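# Flip the grey finned box onto its fins, feet up

## Task

Turn the grey finned box upside down in place so it rests flat on its fins with its feet pointing up.

## Robot and tools

Robot: two arms, left_arm and right_arm, each ending in a two-finger gripper. In the scene frame the origin sits at table-top height, midway between the nominal arm bases. +z is up, +x points out over the table, and left_arm is on the +y side. Arm names do not match image sides. Calibrated bases: left_arm at (+0.026, +0.257, +0.013) m with quat_wxyz (+1.000, 0, 0, -0.019); right_arm at (+0.001, -0.338, +0.037) m with quat_wxyz (+1.000, 0, 0, +0.016). Up is +z in both base frames.

Frames: every hand pose, velocity, target and wrist-camera pose is given in that arm's own base frame. Fixed cameras and the table use the scene frame. The fingers point along the gripper's +z axis and open and close along its y axis. end_effector_position is the point between the finger pads, about 1 cm short of the tips. Printed poses can be off by a few cm, more at long reach.

Row layout (shared by execute_actions and move): one list of 14 numbers covering both arms. The first 7 are left_arm: dx, dy, dz, rx, ry, rz, opening. The last 7 are the same for right_arm. Every number lies in [-1, 1]. dx, dy, dz are offsets along that arm's base axes, where 1.0 = 0.6 m. rx, ry, rz form one rotation vector, where 1.0 = 180 degrees, turning about the Hand target's position. These are offsets, not poses. They count from the arm's Hand target as it stood when the action or move began. Opening is absolute: +1 is fully open (0.094 m) and -1 is closed. Six zeros for an arm means it holds its Hand target. A 0 in the opening slot is itself a command, so repeat the present opening to leave a gripper unchanged.

execute_actions(actions, cameras): actions is a list of actions. Each action is a table of up to 15 rows, and each row runs for one 1/30 s step. A short table keeps its last row until all 15 steps are used. Every row of an action is measured from the start pose of that action, and each new action starts from the current Hand target, so repeating an offset keeps moving the arm. An empty list only returns state and images. cameras selects which images come back: omitted or ["all"] gives all, [] gives none.

move(target, speed, blend, opening_speed, blocking, cameras): drives each gripper in a straight line from its Hand target toward an offset target. target is either one 14-number row or a list of up to 15 rows. Every row in the list counts from the same starting Hand targets. speed is in m/s, from 0.002 to 4.3, default 0.25; rotation is capped at twice that value in rad/s. It can be one number or one per target. blend is a corner-rounding radius in m for lists. opening_speed is in scale units per second, 0.2 or more. blocking=false returns after about 0.5 s while the motion continues. Paths last at least 0.5 s and are cut off at 10 s. They ignore obstacles and the other arm. Faster moves stray and lag more, especially with the arm nearly straight. Do not route a path close to an arm's own base, since that can flip its shoulder posture. A changed opening on a later target only takes effect once everything is at rest there. The result adds a "move:" line giving the ending (done, off_target, moving, held, fault) and limits. done means within 10 mm and 2 degrees. paced means the command was clipped, and held means a check withheld steps. Neither done nor off_target tells you whether the arm is touching something.

wait(seconds 0 to 10): the arms keep their last command while a running move carries on. stop: brakes the running move and needs some room to do so. zoom_image(camera, region [x0,y0,x1,y1], at most 504x504 px): magnifies part of a camera's latest image. Cameras are cam_head_left, cam_head_right, cam_high, cam_low, cam_left_wrist and cam_right_wrist, each 672x504. read_manual only returns licence texts. finished_scene(scene) ends the scene for good; call it only when the box lies stably on its fins with no robot support.

Result lines: Hand target is the last commanded pose after clipping, and the next offsets start from it. The gripper often stops short of it. Waiting will not close that gap, but the next command, even all zeros, asks for it again. If it still falls short, send the remaining distance. Each step clips orientation to within 40 degrees of the measured one. grip_measured uses the opening scale and reads a little wide when empty; it follows the command, so it does not show first contact. grip_effort_nm is the motor effort (negative = closing), not pad force. Joint torques include gravity and have offsets; readings 3 and 4 wrap at ±28 N m. "within noise" on joint velocities means the arm is still. MOTOR HOT appears at 85 °C; at 100 °C the arm goes limp for 30 to 60 s (OVER-TEMPERATURE FAULT). Holding loads, staying stretched out or pushing against something unreachable heats the motors.

Avoid: letting the box fall off the table or leaving it off the table, which fails the task. Also avoid dropping it, releasing it while it is moving, slamming, and hard hits or pushes. A pressed arm keeps pushing until you command its target back past the gripper. Keep the arms and grippers apart, and never close one gripper on the other's fingers. Objects may be nudged by outside pushes now and then. Thinking time lets simulated time pass.

Each tool is called after "Request:" as name([rows], argument=value, ...), one row to a line, values as JSON.

## Session

Request:
execute_actions(actions=[])

Scene clock: 0.00 s.
left_arm: end_effector_position=(+0.7469, +0.0627, +0.1858) grip_measured=+1.000 grip_effort_nm=n/a end_effector_quat_wxyz=(+0.600, +0.118, +0.783, +0.112) | right_arm: end_effector_position=(+0.2461, -0.0955, +0.3388) grip_measured=+1.000 grip_effort_nm=n/a end_effector_quat_wxyz=(+0.392, +0.340, +0.834, -0.188)
Joint positions: left_arm=[0.099 1.879 1.257 0.363 0.062 0.35 0.094] | right_arm=[0.029 0.581 0.868 -1.173 0.637 0.571 0.094]
Joint velocities: within noise
Joint torques (N m): no reading
Heat: left arm: hottest elbow 33 °C; right arm: hottest elbow 32 °C.
Hand target: left_arm +0.7532, +0.0634, +0.1927; +0.607, +0.117, +0.778, +0.114 | right_arm +0.2481, -0.0955, +0.3525; +0.404, +0.343, +0.828, -0.182
Tool commands: left_gripper/opening=+1.0 right_gripper/opening=+1.0

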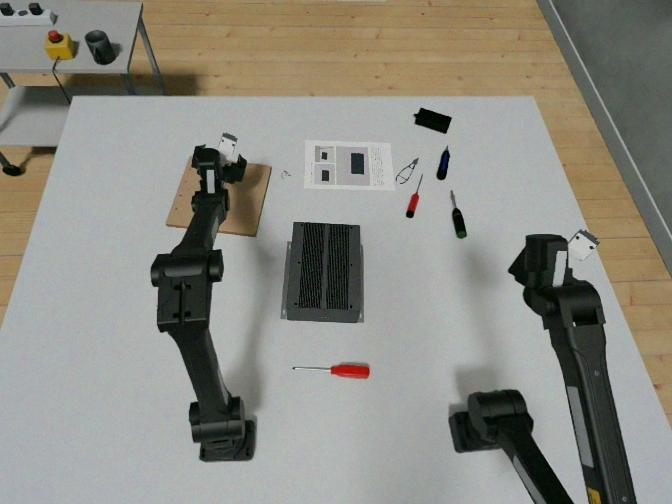

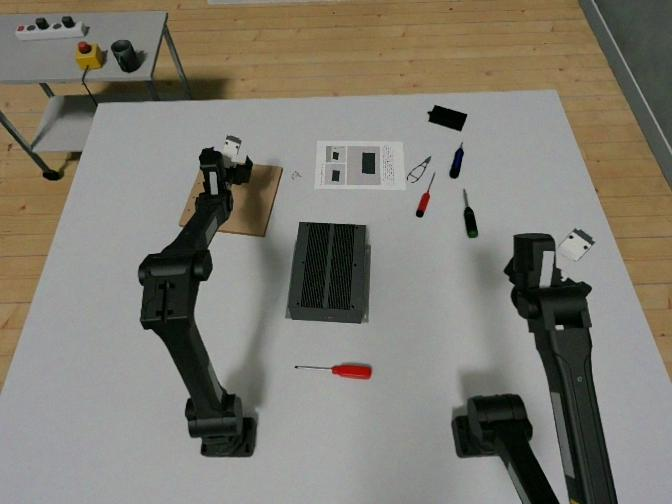

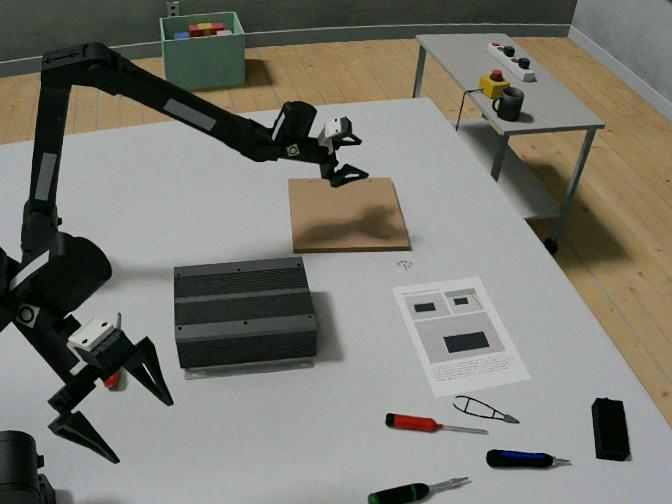

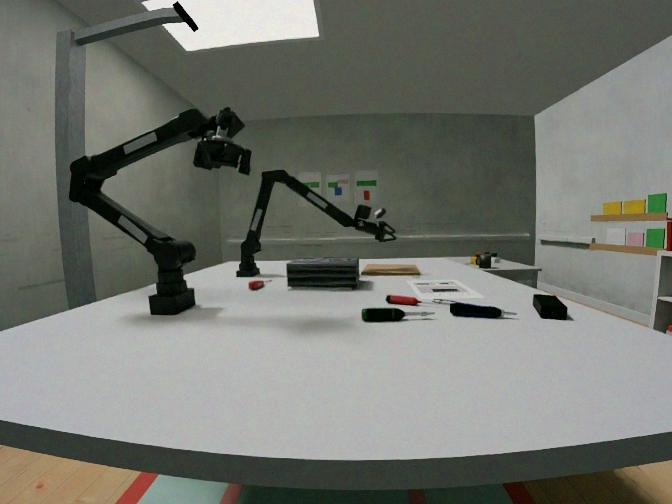

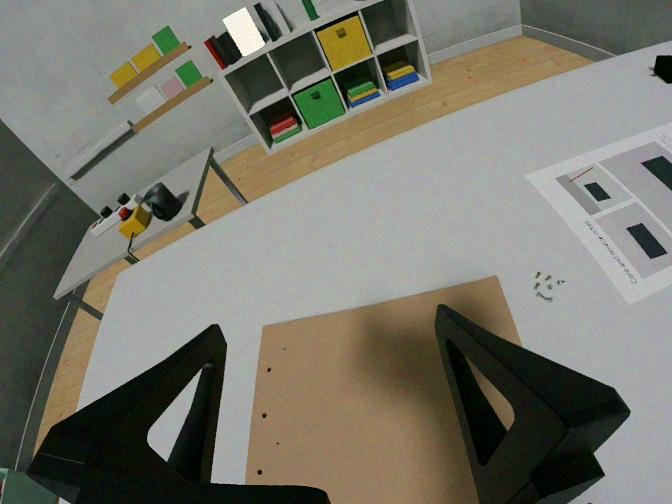

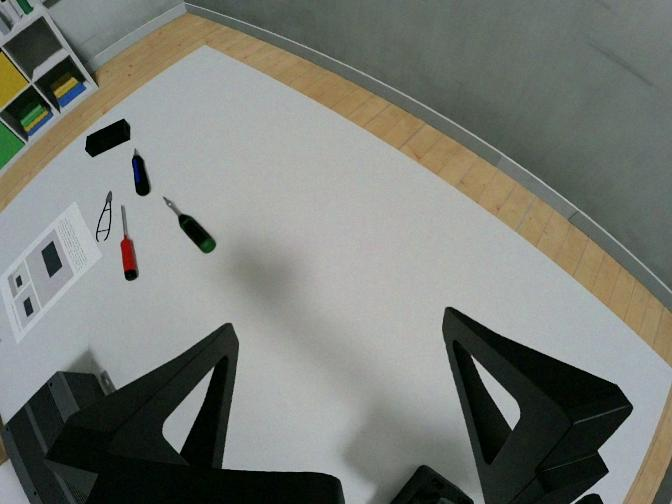

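Request:
move([
  [-0.42,0.12,0.05,-0.391,0.437,-0.202,0.28,0.2,0.2,-0.2,0.066,-0.176,0.691,1],
  [-0.525,-0.17,-0.215,-0.391,0.437,-0.202,0.28,0.288,0.36,-0.6,0.066,-0.176,0.691,1],
], speed=0.3)

Scene clock: 43.83 s.
left_arm: end_effector_position=(+0.4378, -0.0379, +0.0711) grip_measured=+0.283 grip_effort_nm=-0.115 end_effector_quat_wxyz=(-0.015, +0.032, +0.819, -0.572) | right_arm: end_effector_position=(+0.4207, +0.1151, -0.0112) grip_measured=+1.000 grip_effort_nm=-0.007 end_effector_quat_wxyz=(+0.487, -0.495, +0.584, +0.421)
Joint positions: left_arm=[0.269 1.989 1.227 -1.538 1.091 0.803 0.06] | right_arm=[-0.13 2.006 0.822 -0.243 -1.397 -1.416 0.094]
Joint velocities: within noise
Joint torques (N m): left_arm=[-1.14 -13.22 5.57 -0.1 0.63 -0.24] | right_arm=[0.38 -14.33 2.89 1.17 -0.63 0.03]
Heat: left arm: hottest elbow 40 °C; right arm: hottest elbow 37 °C.
Hand target: left_arm +0.4382, -0.0386, +0.0636; -0.021, +0.025, +0.818, -0.574 | right_arm +0.4209, +0.1207, -0.0075; +0.488, -0.499, +0.581, +0.418
Off the commanded pose: left_arm 0.007 m, 1 deg | right_arm 0.007 m, 1 deg.
move: done

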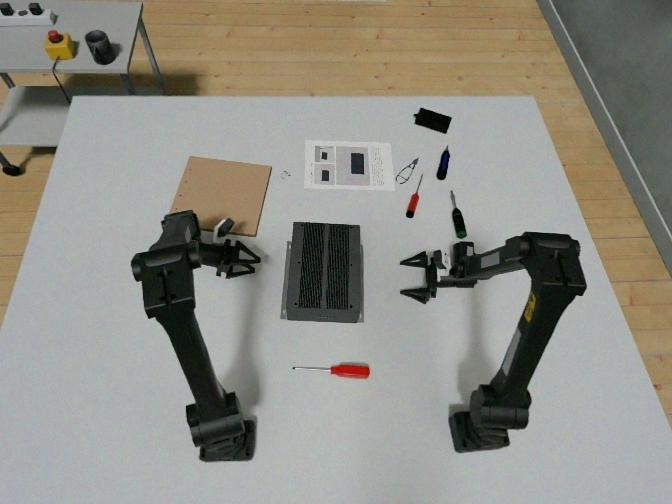

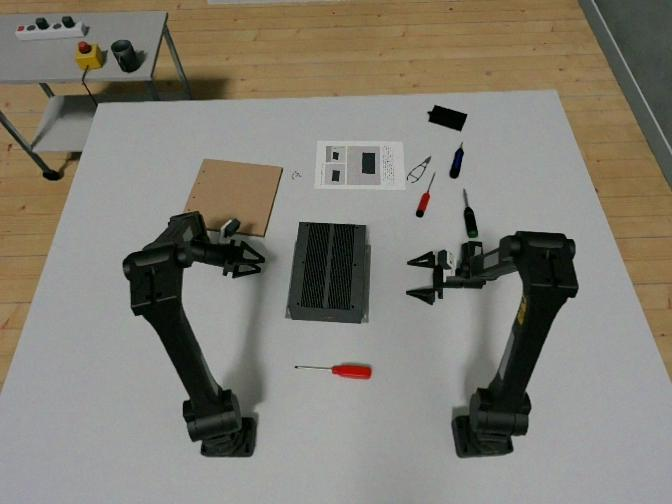

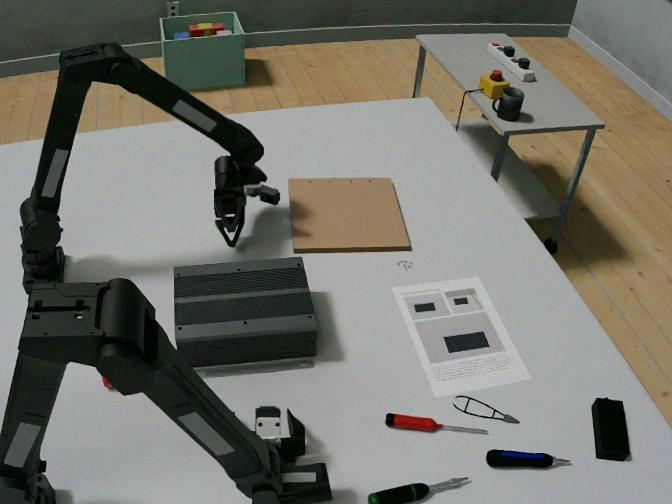

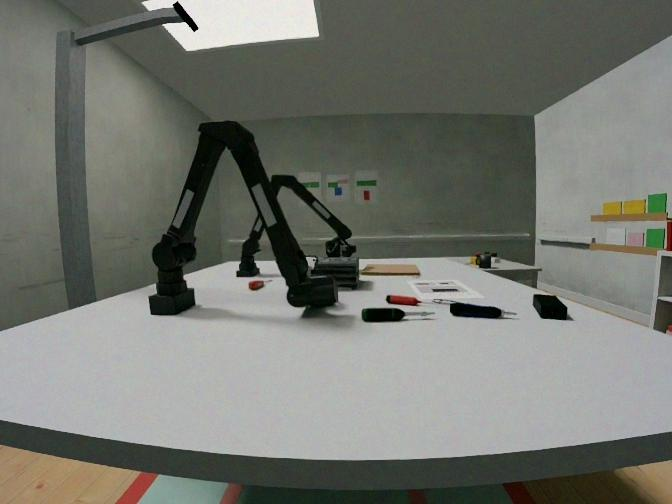

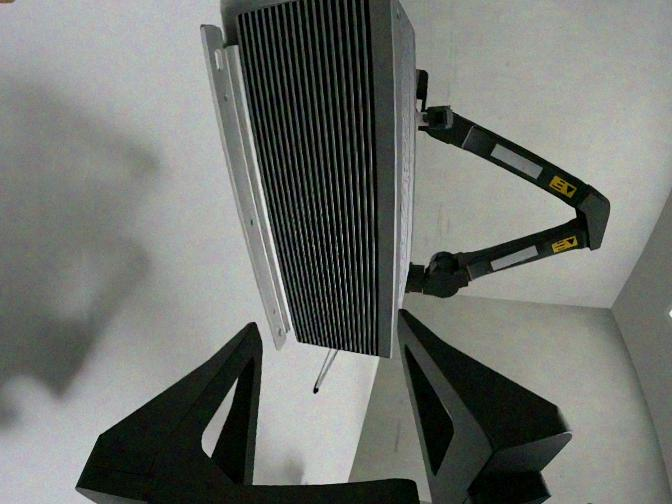

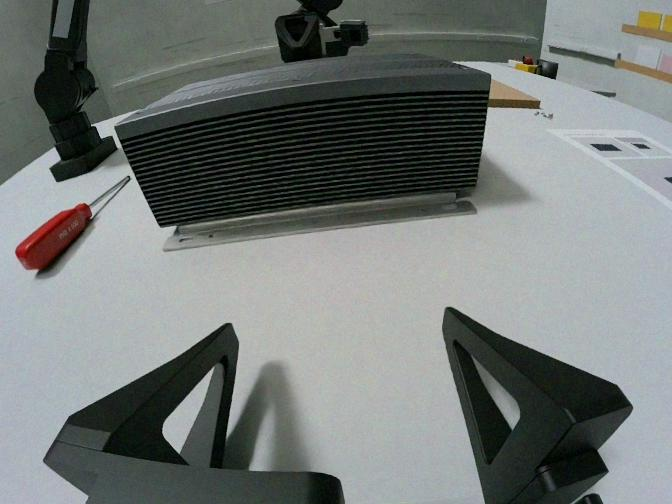

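Request:
move(target=[-0.01,-0.12,-0.01,0,0,0,0.28,0.025,0.17,0,0,0,0,1], speed=0.07, cameras=["cam_head_left","cam_left_wrist","cam_right_wrist"])

Scene clock: 58.77 s.
left_arm: end_effector_position=(+0.4321, -0.1074, +0.0526) grip_measured=+0.283 grip_effort_nm=-0.120 end_effector_quat_wxyz=(-0.024, +0.022, +0.818, -0.575) | right_arm: end_effector_position=(+0.4394, +0.2175, -0.0032) grip_measured=+1.000 grip_effort_nm=-0.012 end_effector_quat_wxyz=(+0.491, -0.499, +0.582, +0.414)
Joint positions: left_arm=[0.122 1.945 1.114 -1.225 1.178 0.504 0.06] | right_arm=[0.123 2.047 0.733 0.752 -1.238 -0.546 0.094]
Joint velocities: within noise
Joint torques (N m): left_arm=[-1.32 -15.09 5.18 0.28 0.74 -0.23] | right_arm=[0.15 -11.99 2.74 2.44 -0.25 0.06]
Heat: left arm: hottest elbow 39 °C; right arm: hottest elbow 36 °C.
Hand target: left_arm +0.4323, -0.1107, +0.0577; -0.021, +0.025, +0.818, -0.574 | right_arm +0.4358, +0.2227, -0.0076; +0.488, -0.499, +0.581, +0.418
Off the commanded pose: left_arm 0.006 m, 1 deg | right_arm 0.008 m, 1 deg.
move: done
Images, in order (width x height): cam_head_left 672x504, cam_left_wrist 672x504, cam_right_wrist 672x504.

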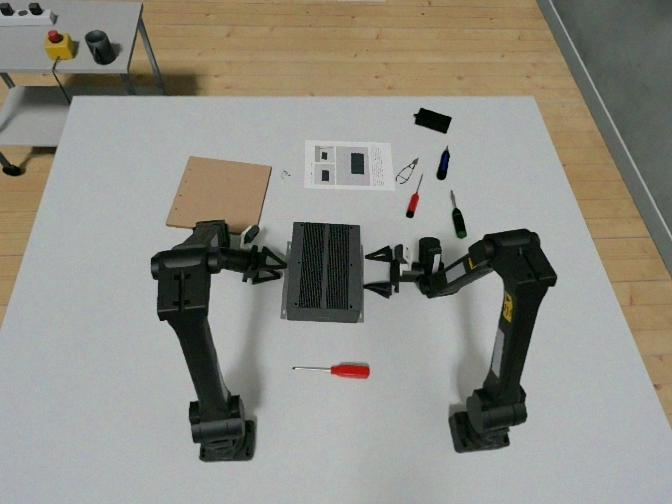

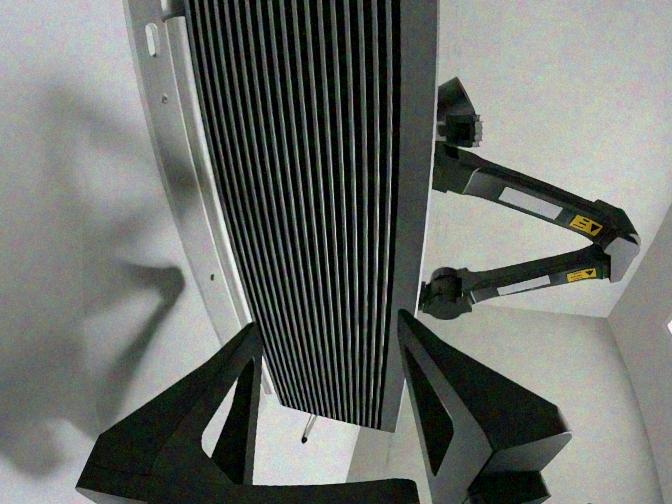

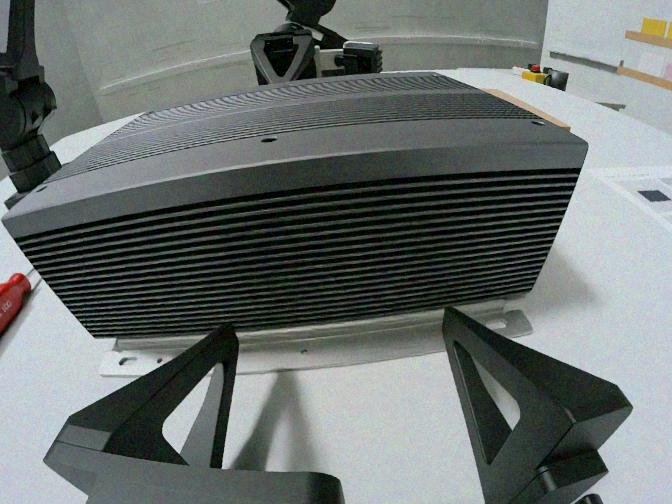

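Request:
move([
  [-0.02,-0.05,0.017,0,0,0,0.28,-0.02,0.06,-0.015,0,0,0,1],
  [-0.025,-0.21,0.017,0,0,0,0.28,-0.015,0.2,-0.012,0,0,0,1],
  [-0.025,-0.22,0.1,0,0,0,0.28,-0.015,0.22,-0.012,0,0,0,1],
], speed=0.07, cameras=["cam_head_left","cam_left_wrist","cam_right_wrist"])

Scene clock: 68.60 s.
left_arm: end_effector_position=(+0.4612, -0.1282, +0.0794) grip_measured=+0.282 grip_effort_nm=-0.081 end_effector_quat_wxyz=(+0.061, -0.042, +0.849, -0.523) | right_arm: end_effector_position=(+0.4345, +0.2549, -0.0117) grip_measured=+1.000 grip_effort_nm=0.002 end_effector_quat_wxyz=(+0.508, -0.450, +0.628, +0.382)
Joint positions: left_arm=[0.055 1.723 0.952 -0.581 1.096 -0.178 0.06] | right_arm=[0.241 2.091 0.67 1.06 -0.996 -0.283 0.094]
Joint velocities: within noise
Joint torques (N m): left_arm=[-17.96 -15.5 6.23 -1.37 5.16 -0.59] | right_arm=[14.8 -9.58 8.61 1.92 0.74 0.24]
Heat: left arm: hottest elbow 38 °C; right arm: hottest elbow 36 °C.
Hand target: left_arm +0.4173, -0.2427, +0.1177; -0.021, +0.025, +0.818, -0.574 | right_arm +0.4268, +0.3547, -0.0148; +0.488, -0.499, +0.582, +0.418
Off the commanded pose: left_arm 0.129 m, 14 deg | right_arm 0.100 m, 9 deg.
move: off_target (left_arm, right_arm)
Images, in order (width x height): cam_head_left 672x504, cam_left_wrist 672x504, cam_right_wrist 672x504.

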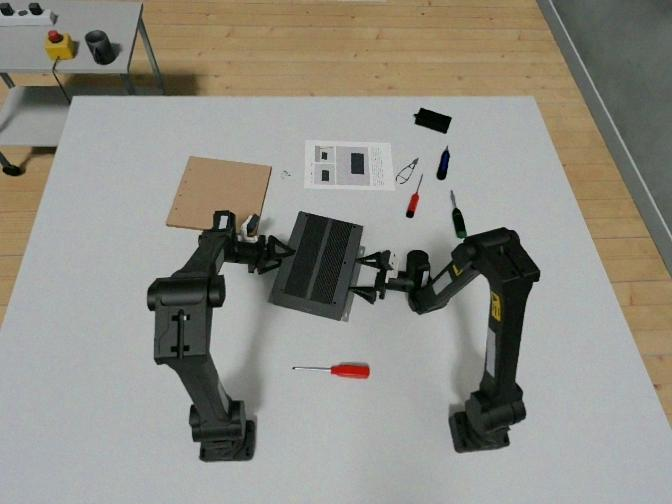

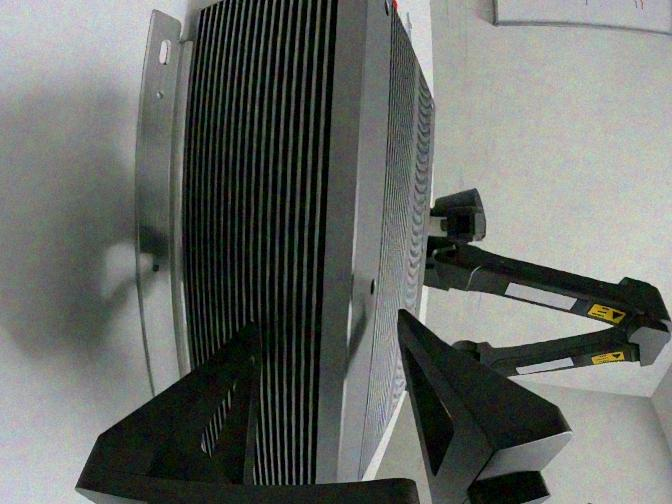

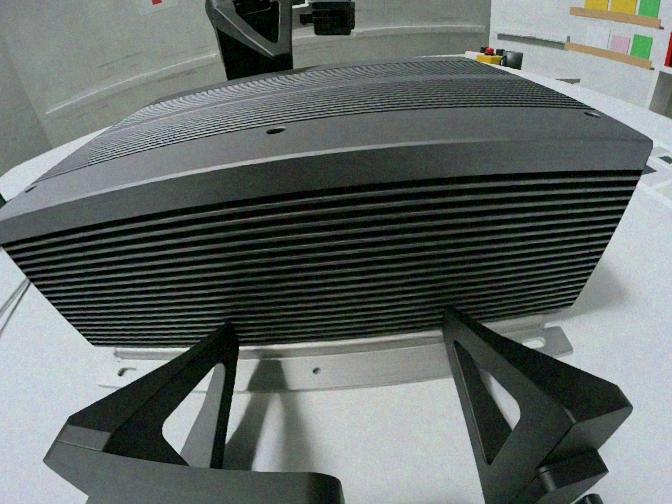

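Request:
move([
  [0.05,0.32,0.02,0,0,0,0.28,0,-0.28,0,0,0,0,1],
  [0.0,0.32,-0.11,0,0,0,0.28,0.11,-0.28,0,0,0,0,1],
  [0.0,0.12,-0.11,0,0,0,0.28,0.11,-0.08,0,0,0,0,1],
], speed=0.1, cameras=["cam_head_left","cam_left_wrist","cam_right_wrist"])

Scene clock: 82.47 s.
left_arm: end_effector_position=(+0.4291, -0.0988, +0.0462) grip_measured=+0.281 grip_effort_nm=-0.022 end_effector_quat_wxyz=(+0.024, -0.019, +0.825, -0.565) | right_arm: end_effector_position=(+0.4954, +0.2468, -0.0115) grip_measured=+1.000 grip_effort_nm=-0.002 end_effector_quat_wxyz=(+0.501, -0.482, +0.596, +0.403)
Joint positions: left_arm=[0.146 1.858 0.981 -0.9 1.194 0.241 0.06] | right_arm=[0.176 2.138 0.878 0.823 -1.145 -0.404 0.094]
Joint velocities: within noise
Joint torques (N m): left_arm=[-13.74 -13.22 5.34 0.75 1.62 -0.56] | right_arm=[8.94 -13.27 6.48 2.32 1.53 0.4]
Heat: left arm: hottest wrist yaw 45 °C; right arm: hottest elbow 36 °C.
Hand target: left_arm +0.4173, -0.1707, +0.0517; -0.021, +0.025, +0.818, -0.574 | right_arm +0.4928, +0.3067, -0.0148; +0.488, -0.499, +0.582, +0.418
Off the commanded pose: left_arm 0.073 m, 7 deg | right_arm 0.060 m, 3 deg.
move: off_target (left_arm, right_arm)
Images, in order (width x height): cam_head_left 672x504, cam_left_wrist 672x504, cam_right_wrist 672x504.

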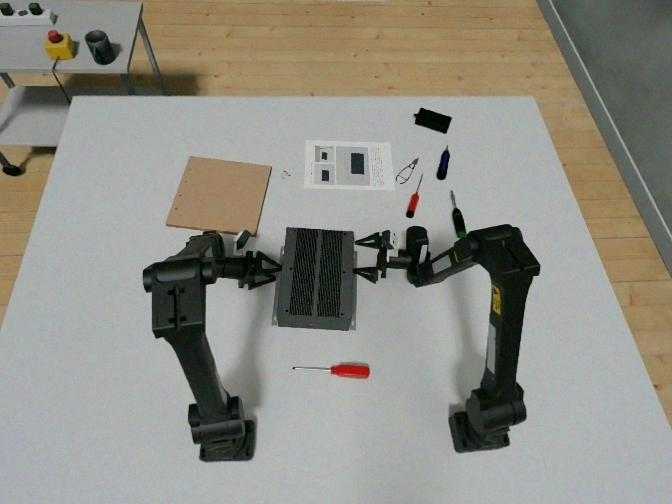

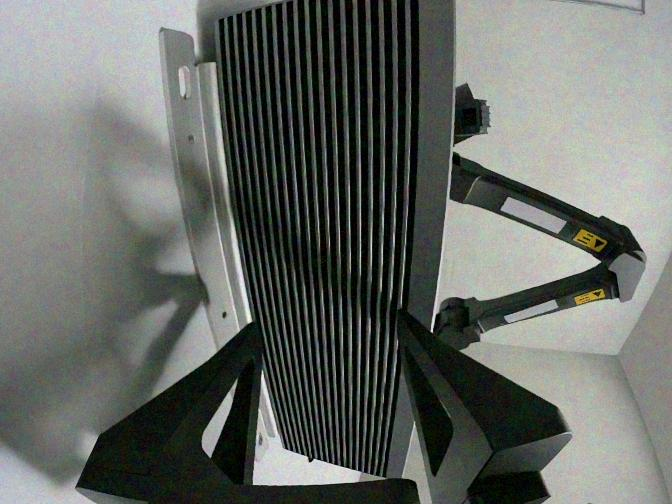

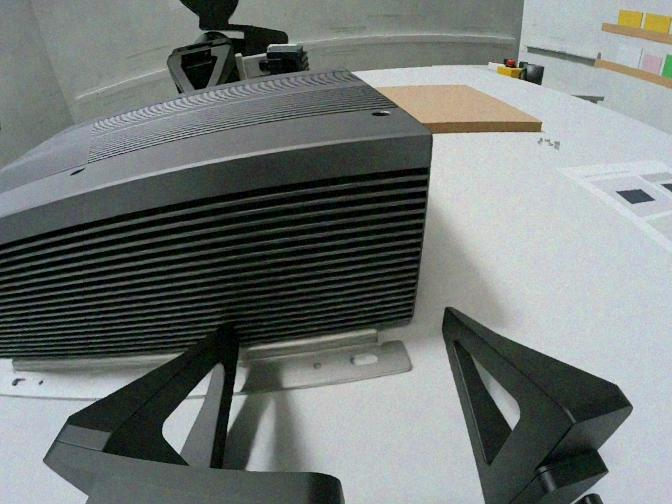

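Request:
move([
  [0.0,0.18,0.02,0,0,0,0.28,0,-0.17,0,0,0,0,1],
  [-0.01,0.12,0.028,0,0,0,0.28,-0.065,-0.17,0,0,0,0,1],
  [-0.01,-0.03,0.028,0,0,0,0.28,-0.065,0.02,0,0,0,0,1],
  [-0.01,-0.12,0.03,0,0,0,0.28,-0.065,0.09,0,0,0,0,1],
], speed=0.1, cameras=["cam_head_left","cam_left_wrist","cam_right_wrist"])

Scene clock: 93.63 s.
left_arm: end_effector_position=(+0.4204, -0.1222, +0.0649) grip_measured=+0.281 grip_effort_nm=-0.032 end_effector_quat_wxyz=(+0.023, -0.085, +0.834, -0.544) | right_arm: end_effector_position=(+0.4709, +0.2459, -0.0119) grip_measured=+1.000 grip_effort_nm=0.007 end_effector_quat_wxyz=(+0.514, -0.452, +0.624, +0.378)
Joint positions: left_arm=[0.084 1.704 0.847 -0.582 1.148 -0.203 0.06] | right_arm=[0.201 2.112 0.763 0.978 -1.03 -0.316 0.094]
Joint velocities: within noise
Joint torques (N m): left_arm=[-20.78 -8.94 7.5 3.23 3.6 -0.19] | right_arm=[16.5 -11.16 7.08 2.44 1.4 0.45]
Heat: left arm: hottest wrist yaw 41 °C; right arm: hottest elbow 36 °C.
Hand target: left_arm +0.4112, -0.2427, +0.0696; -0.021, +0.025, +0.818, -0.574 | right_arm +0.4538, +0.3607, -0.0148; +0.488, -0.499, +0.581, +0.418
Off the commanded pose: left_arm 0.121 m, 14 deg | right_arm 0.116 m, 9 deg.
move: off_target (left_arm, right_arm)
Images, in order (width x height): cam_head_left 672x504, cam_left_wrist 672x504, cam_right_wrist 672x504.

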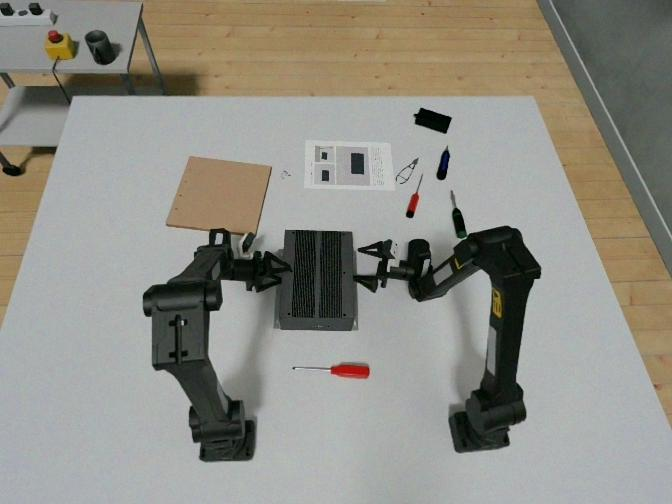

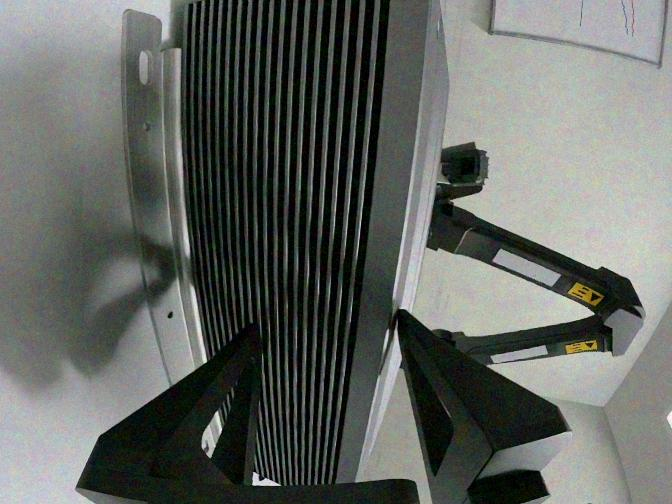

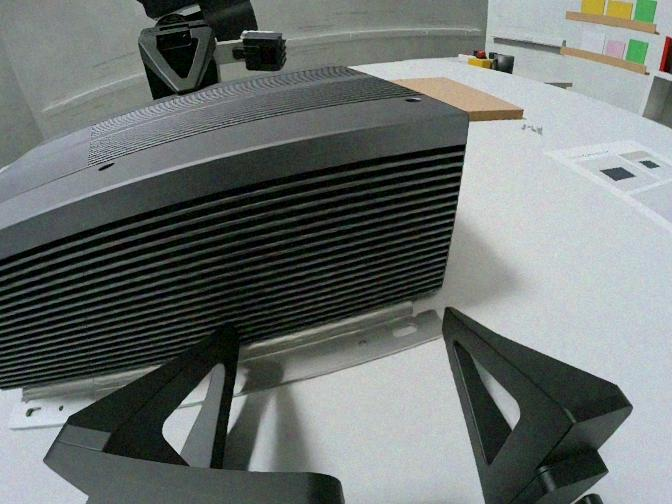

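Request:
move([
  [0,0,0.06,0,0,0,0.28,0,0.01,0,0,0,0,1],
  [0,-0.01,0.1,0,0,0,0.28,0,0.01,0,0,0,0,1],
], speed=0.06, cameras=["cam_head_left","cam_left_wrist","cam_right_wrist"])

Scene clock: 100.70 s.
left_arm: end_effector_position=(+0.4185, -0.1264, +0.0698) grip_measured=+0.281 grip_effort_nm=-0.056 end_effector_quat_wxyz=(+0.021, -0.077, +0.853, -0.516) | right_arm: end_effector_position=(+0.4724, +0.2453, -0.0123) grip_measured=+0.999 grip_effort_nm=0.017 end_effector_quat_wxyz=(+0.517, -0.445, +0.630, +0.372)
Joint positions: left_arm=[0.062 1.671 0.858 -0.63 1.082 -0.196 0.06] | right_arm=[0.204 2.112 0.757 0.993 -1.005 -0.301 0.094]
Joint velocities: within noise
Joint torques (N m): left_arm=[-19.96 -14.56 10.47 0.21 6.02 -0.6] | right_arm=[17.03 -11.34 7.66 2.13 0.83 0.38]
Heat: left arm: hottest wrist yaw 48 °C; right arm: hottest elbow 37 °C.
Hand target: left_arm +0.4112, -0.2487, +0.1296; -0.021, +0.025, +0.818, -0.574 | right_arm +0.4538, +0.3667, -0.0148; +0.488, -0.499, +0.581, +0.419
Off the commanded pose: left_arm 0.136 m, 15 deg | right_arm 0.123 m, 10 deg.
move: off_target (left_arm, right_arm)
Images, in order (width x height): cam_head_left 672x504, cam_left_wrist 672x504, cam_right_wrist 672x504.

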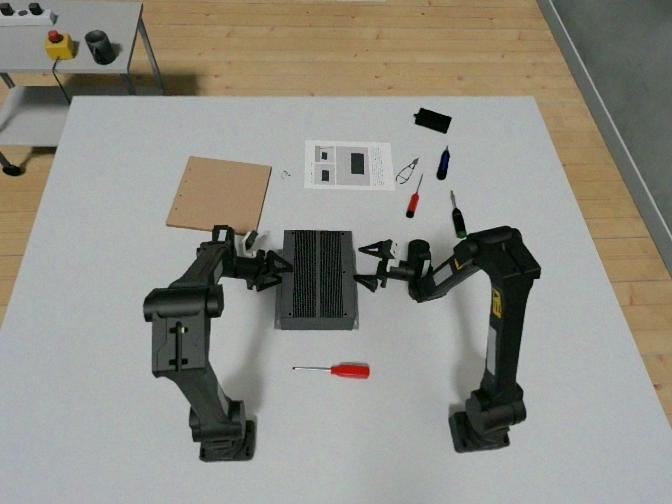

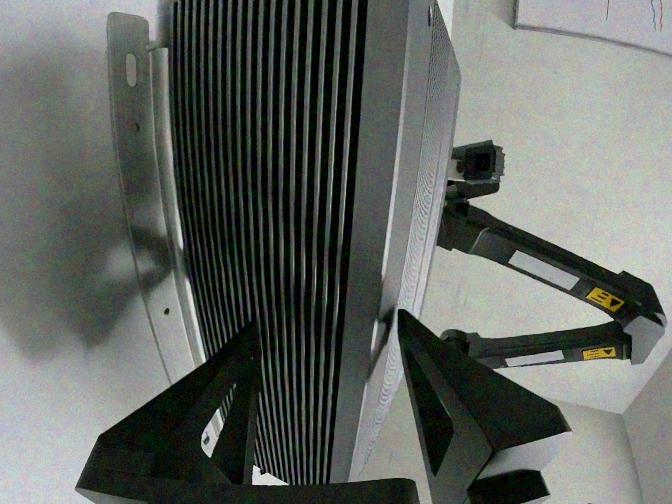

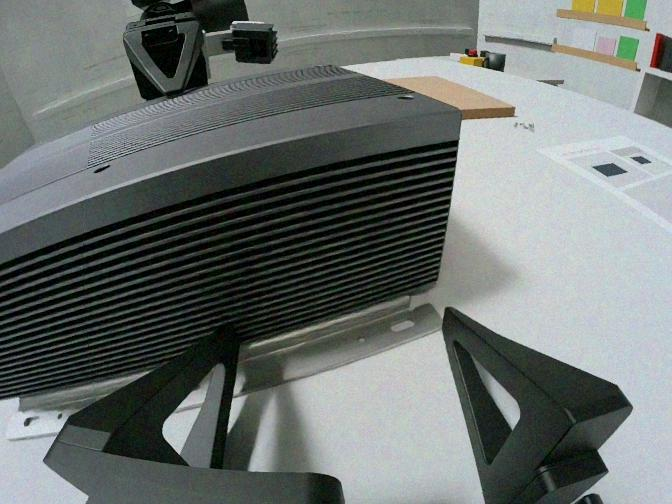

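Request:
move([
  [0.0,0.2,-0.03,0,0,0,0.28,0,-0.18,0,0,0,0,1],
  [-0.055,0.2,-0.12,0,0,0,0.28,-0.075,-0.18,0,0,0,0,1],
  [-0.055,0.04,-0.12,0,0,0,0.28,-0.075,-0.02,0,0,0,0,1],
  [-0.055,-0.05,-0.105,0,0,0,0.28,-0.075,0.05,0,0,0,0,1],
], speed=0.1, cameras=["cam_head_left","cam_left_wrist","cam_right_wrist"])

Scene clock: 116.20 s.
left_arm: end_effector_position=(+0.3734, -0.1346, +0.0692) grip_measured=+0.282 grip_effort_nm=-0.066 end_effector_quat_wxyz=(+0.026, -0.116, +0.831, -0.543) | right_arm: end_effector_position=(+0.4615, +0.2427, -0.0121) grip_measured=+0.998 grip_effort_nm=0.105 end_effector_quat_wxyz=(+0.534, -0.410, +0.657, +0.337)
Joint positions: left_arm=[0.058 1.563 0.664 -0.392 1.132 -0.397 0.06] | right_arm=[0.232 2.099 0.678 1.106 -0.865 -0.238 0.094]
Joint velocities: within noise
Joint torques (N m): left_arm=[-25.41 -3.25 9.88 5.46 3.48 -0.29] | right_arm=[20.48 -10.4 5.75 2.24 -1.91 0.12]
Heat: left arm: hottest wrist yaw 75 °C; right arm: hottest elbow 37 °C.
Hand target: left_arm +0.3783, -0.2787, +0.0667; -0.021, +0.025, +0.818, -0.574 | right_arm +0.4088, +0.3966, -0.0148; +0.488, -0.499, +0.582, +0.418
Off the commanded pose: left_arm 0.144 m, 17 deg | right_arm 0.163 m, 17 deg.
move: off_target (left_arm, right_arm)
Images, in order (width x height): cam_head_left 672x504, cam_left_wrist 672x504, cam_right_wrist 672x504.

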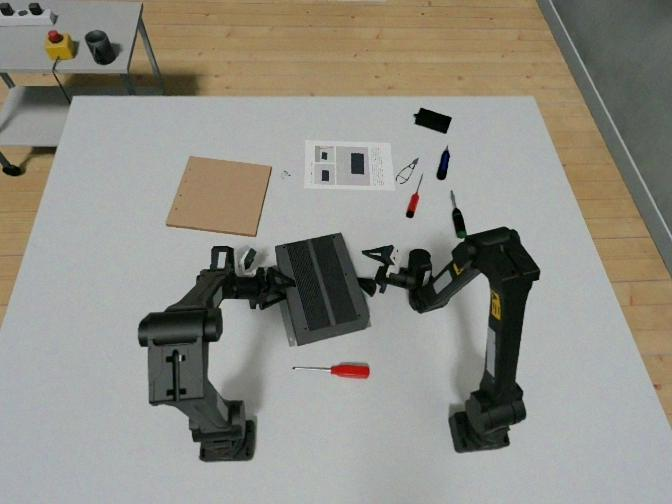

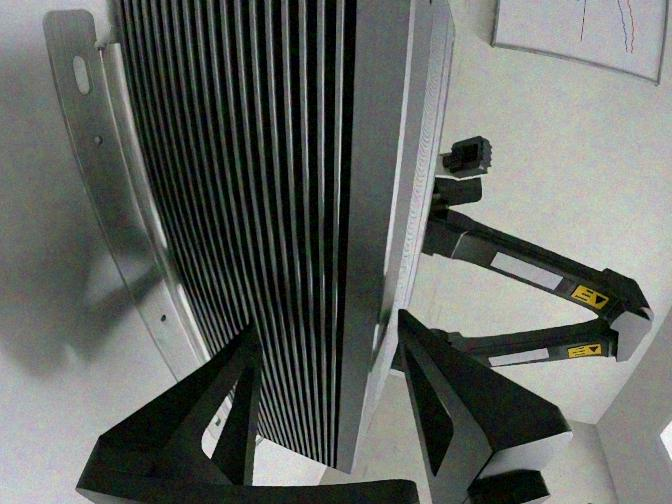

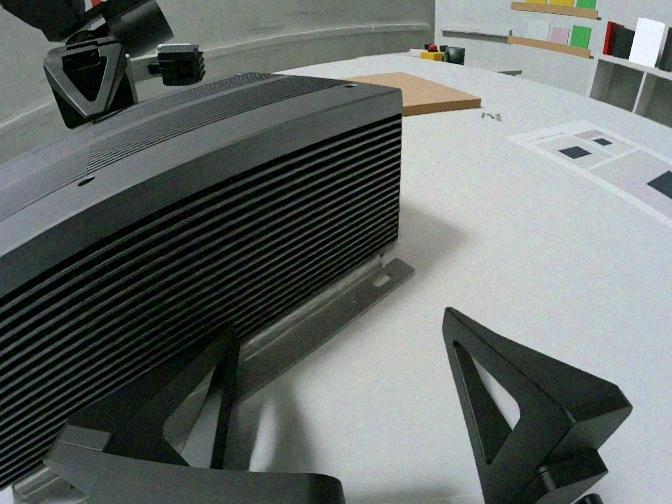

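Request:
move([
  [0.0,0.37,0.0,0,0,0,0.28,0.03,-0.4,0,0,0,0,1],
  [0.03,0.37,-0.011,0,0,0.086,0.28,0.02,-0.4,0,0,0,0.086,1],
], speed=0.15, cameras=["cam_head_left","cam_left_wrist","cam_right_wrist"])

Scene clock: 134.23 s.
left_arm: end_effector_position=(+0.3955, -0.0599, +0.0567) grip_measured=+0.281 grip_effort_nm=-0.061 end_effector_quat_wxyz=(+0.051, -0.082, +0.813, -0.574) | right_arm: end_effector_position=(+0.4208, +0.1590, -0.0006) grip_measured=+0.999 grip_effort_nm=0.061 end_effector_quat_wxyz=(-0.436, +0.576, -0.515, -0.461)
Joint positions: left_arm=[0.266 1.763 0.849 -0.87 1.22 0.214 0.06] | right_arm=[-0.02 2.095 1.072 -1.027 -1.351 -2.088 0.094]
Joint velocities: within noise
Joint torques (N m): left_arm=[-0.15 -12.16 5.04 0.72 0.58 -0.24] | right_arm=[-1.38 -10.93 4.49 -0.68 -0.53 -0.12]
Heat: left arm: hottest wrist yaw 65 °C; right arm: hottest elbow 36 °C.
Hand target: left_arm +0.3963, -0.0567, +0.0601; +0.057, -0.085, +0.814, -0.572 | right_arm +0.4207, +0.1566, -0.0149; -0.427, +0.573, -0.509, -0.480
Off the commanded pose: left_arm 0.005 m, 1 deg | right_arm 0.014 m, 3 deg.
joint sent to its limit (right arm) — joint 6 (wrist roll), lower limit. The joint targets still meet the commanded pose.
move: off_target (right_arm)
Images, in order (width x height): cam_head_left 672x504, cam_left_wrist 672x504, cam_right_wrist 672x504.

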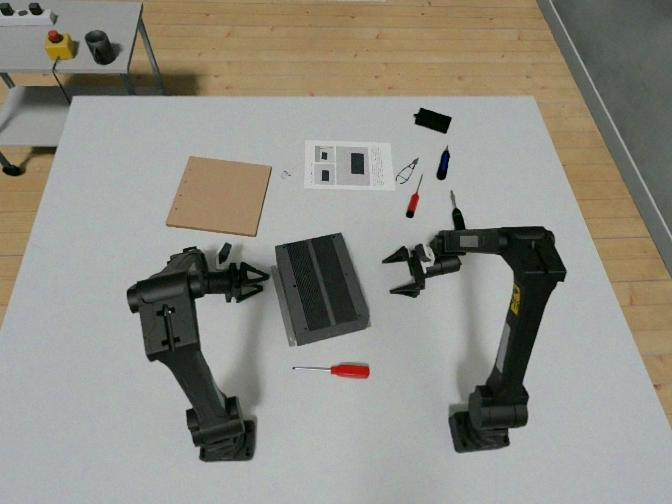

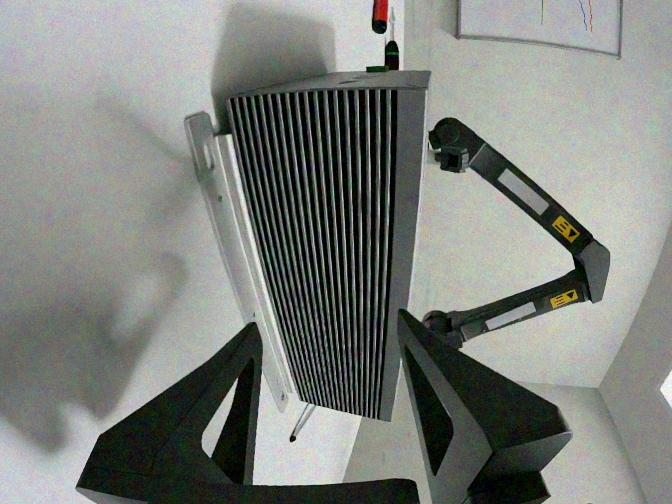

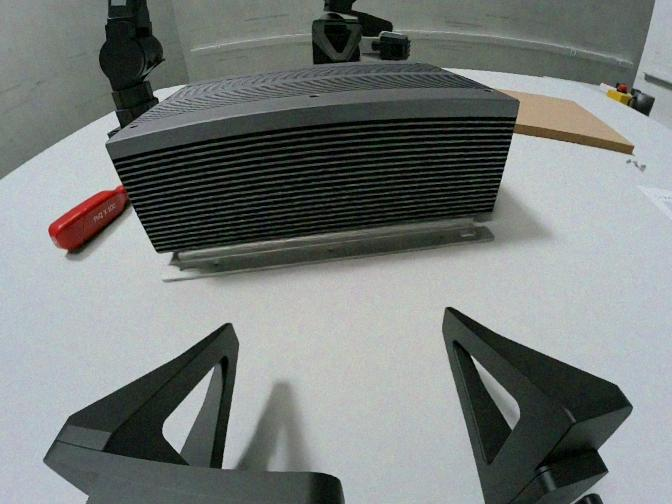

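Request:
move([
  [-0.01,-0.03,0.007,0,0,0,0.28,-0.065,0.08,0,0,0,0,1],
  [0.0,-0.13,0.007,0,0,0,0.28,-0.07,0.17,0,0,0,0,1],
  [0.01,-0.24,0.012,0,0,0,0.28,-0.08,0.28,0,0,0,0,1],
], speed=0.09, cameras=["cam_head_left","cam_left_wrist","cam_right_wrist"])

Scene clock: 146.20 s.
left_arm: end_effector_position=(+0.4127, -0.1265, +0.0662) grip_measured=+0.281 grip_effort_nm=-0.046 end_effector_quat_wxyz=(+0.106, -0.151, +0.815, -0.549) | right_arm: end_effector_position=(+0.3915, +0.2497, -0.0115) grip_measured=+1.000 grip_effort_nm=0.007 end_effector_quat_wxyz=(-0.457, +0.542, -0.539, -0.456)
Joint positions: left_arm=[0.063 1.594 0.612 0.058 1.081 -0.701 0.06] | right_arm=[0.203 2.043 0.707 0.631 -1.309 -0.692 0.094]
Joint velocities: within noise
Joint torques (N m): left_arm=[-14.1 -6.65 7.35 2.77 2.12 -0.35] | right_arm=[13.27 -11.4 5.3 2.19 1.07 0.55]
Heat: left arm: hottest wrist yaw 54 °C; right arm: hottest elbow 36 °C.
Hand target: left_arm +0.4022, -0.2006, +0.0672; +0.057, -0.085, +0.814, -0.571 | right_arm +0.3728, +0.3247, -0.0147; -0.427, +0.573, -0.509, -0.480
Off the commanded pose: left_arm 0.075 m, 10 deg | right_arm 0.077 m, 7 deg.
move: off_target (left_arm, right_arm)
Images, in order (width x height): cam_head_left 672x504, cam_left_wrist 672x504, cam_right_wrist 672x504.

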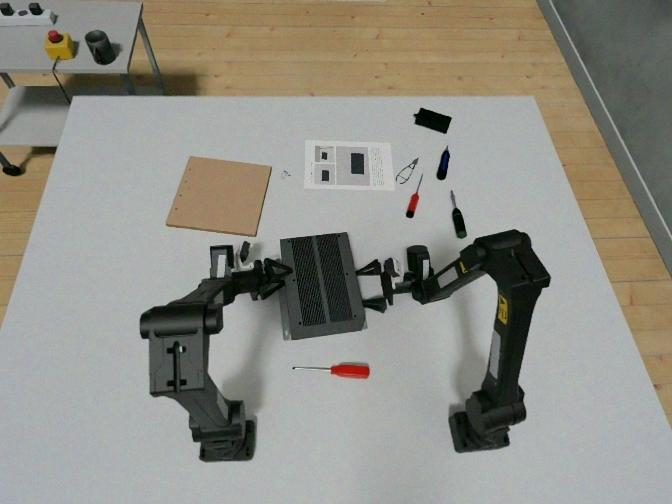

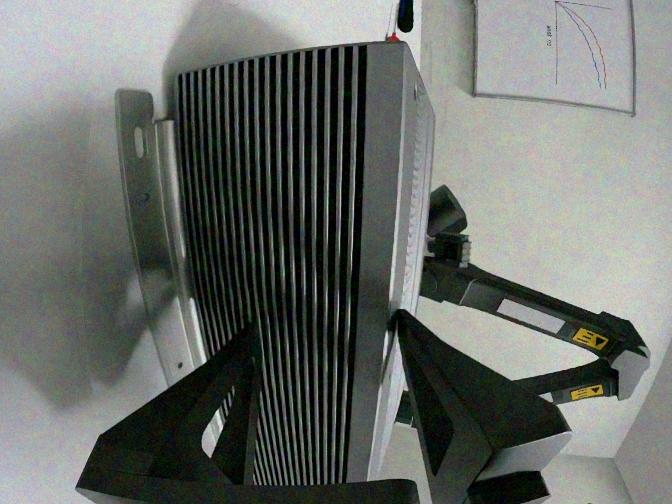

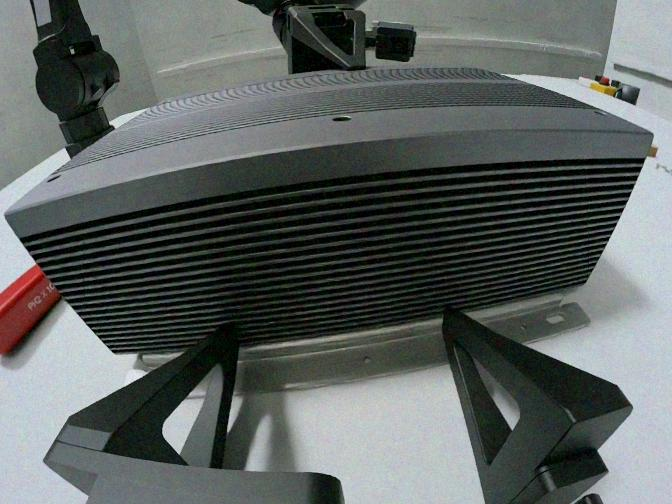

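Request:
move([
  [0.01,-0.06,0,0,0,0,0.28,0,0.06,0,0,0,0,1],
  [0.01,-0.07,0.06,0,0,0,0.28,0,0.07,0,0,0,0,1],
  [0.01,-0.08,0.11,0,0,0,0.28,0,0.07,0,0,0,0,1],
  [0.01,-0.09,0.16,0,0,0,0.28,0,0.07,0,0,0,0,1],
], speed=0.05, cameras=["cam_head_left","cam_left_wrist","cam_right_wrist"])

Scene clock: 156.10 s.
left_arm: end_effector_position=(+0.4388, -0.1376, +0.1304) grip_measured=+0.284 grip_effort_nm=-0.198 end_effector_quat_wxyz=(+0.143, -0.172, +0.830, -0.511) | right_arm: end_effector_position=(+0.3919, +0.2657, -0.0109) grip_measured=+1.000 grip_effort_nm=0.002 end_effector_quat_wxyz=(-0.459, +0.521, -0.565, -0.445)
Joint positions: left_arm=[0 1.423 0.69 -0.082 0.926 -0.799 0.06] | right_arm=[0.249 2.055 0.677 0.828 -1.216 -0.496 0.094]
Joint velocities: within noise
Joint torques (N m): left_arm=[-18.67 -10.11 9.95 1.43 5.02 -0.95] | right_arm=[16.03 -9.23 7.95 2.06 0.31 0.3]
Heat: left arm: hottest wrist yaw 62 °C; right arm: hottest elbow 36 °C.
Hand target: left_arm +0.4083, -0.2546, +0.1632; +0.057, -0.085, +0.814, -0.571 | right_arm +0.3726, +0.3667, -0.0149; -0.427, +0.573, -0.509, -0.480
Off the commanded pose: left_arm 0.125 m, 16 deg | right_arm 0.103 m, 10 deg.
move: off_target (left_arm, right_arm)
Images, in order (width x height): cam_head_left 672x504, cam_left_wrist 672x504, cam_right_wrist 672x504.

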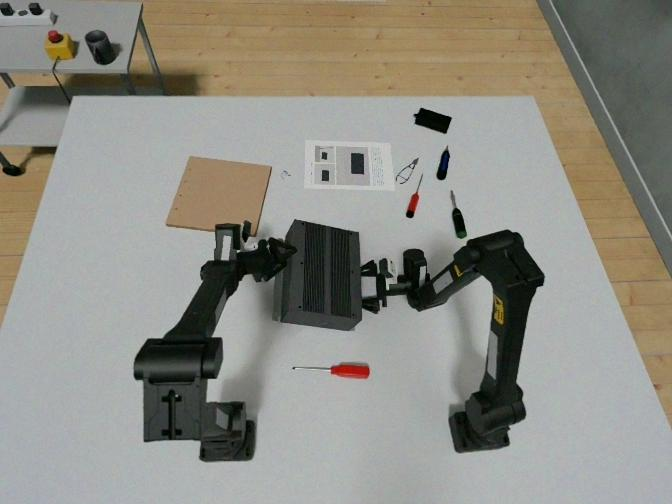

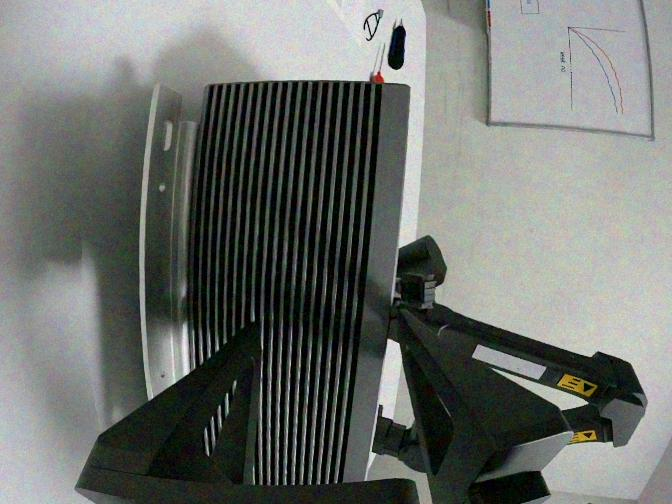

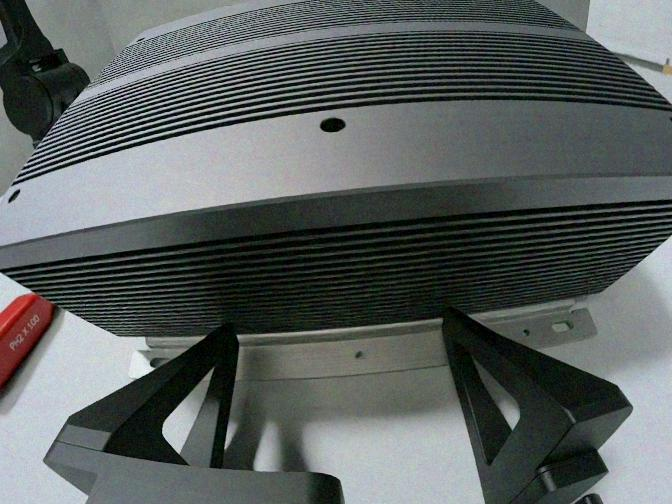

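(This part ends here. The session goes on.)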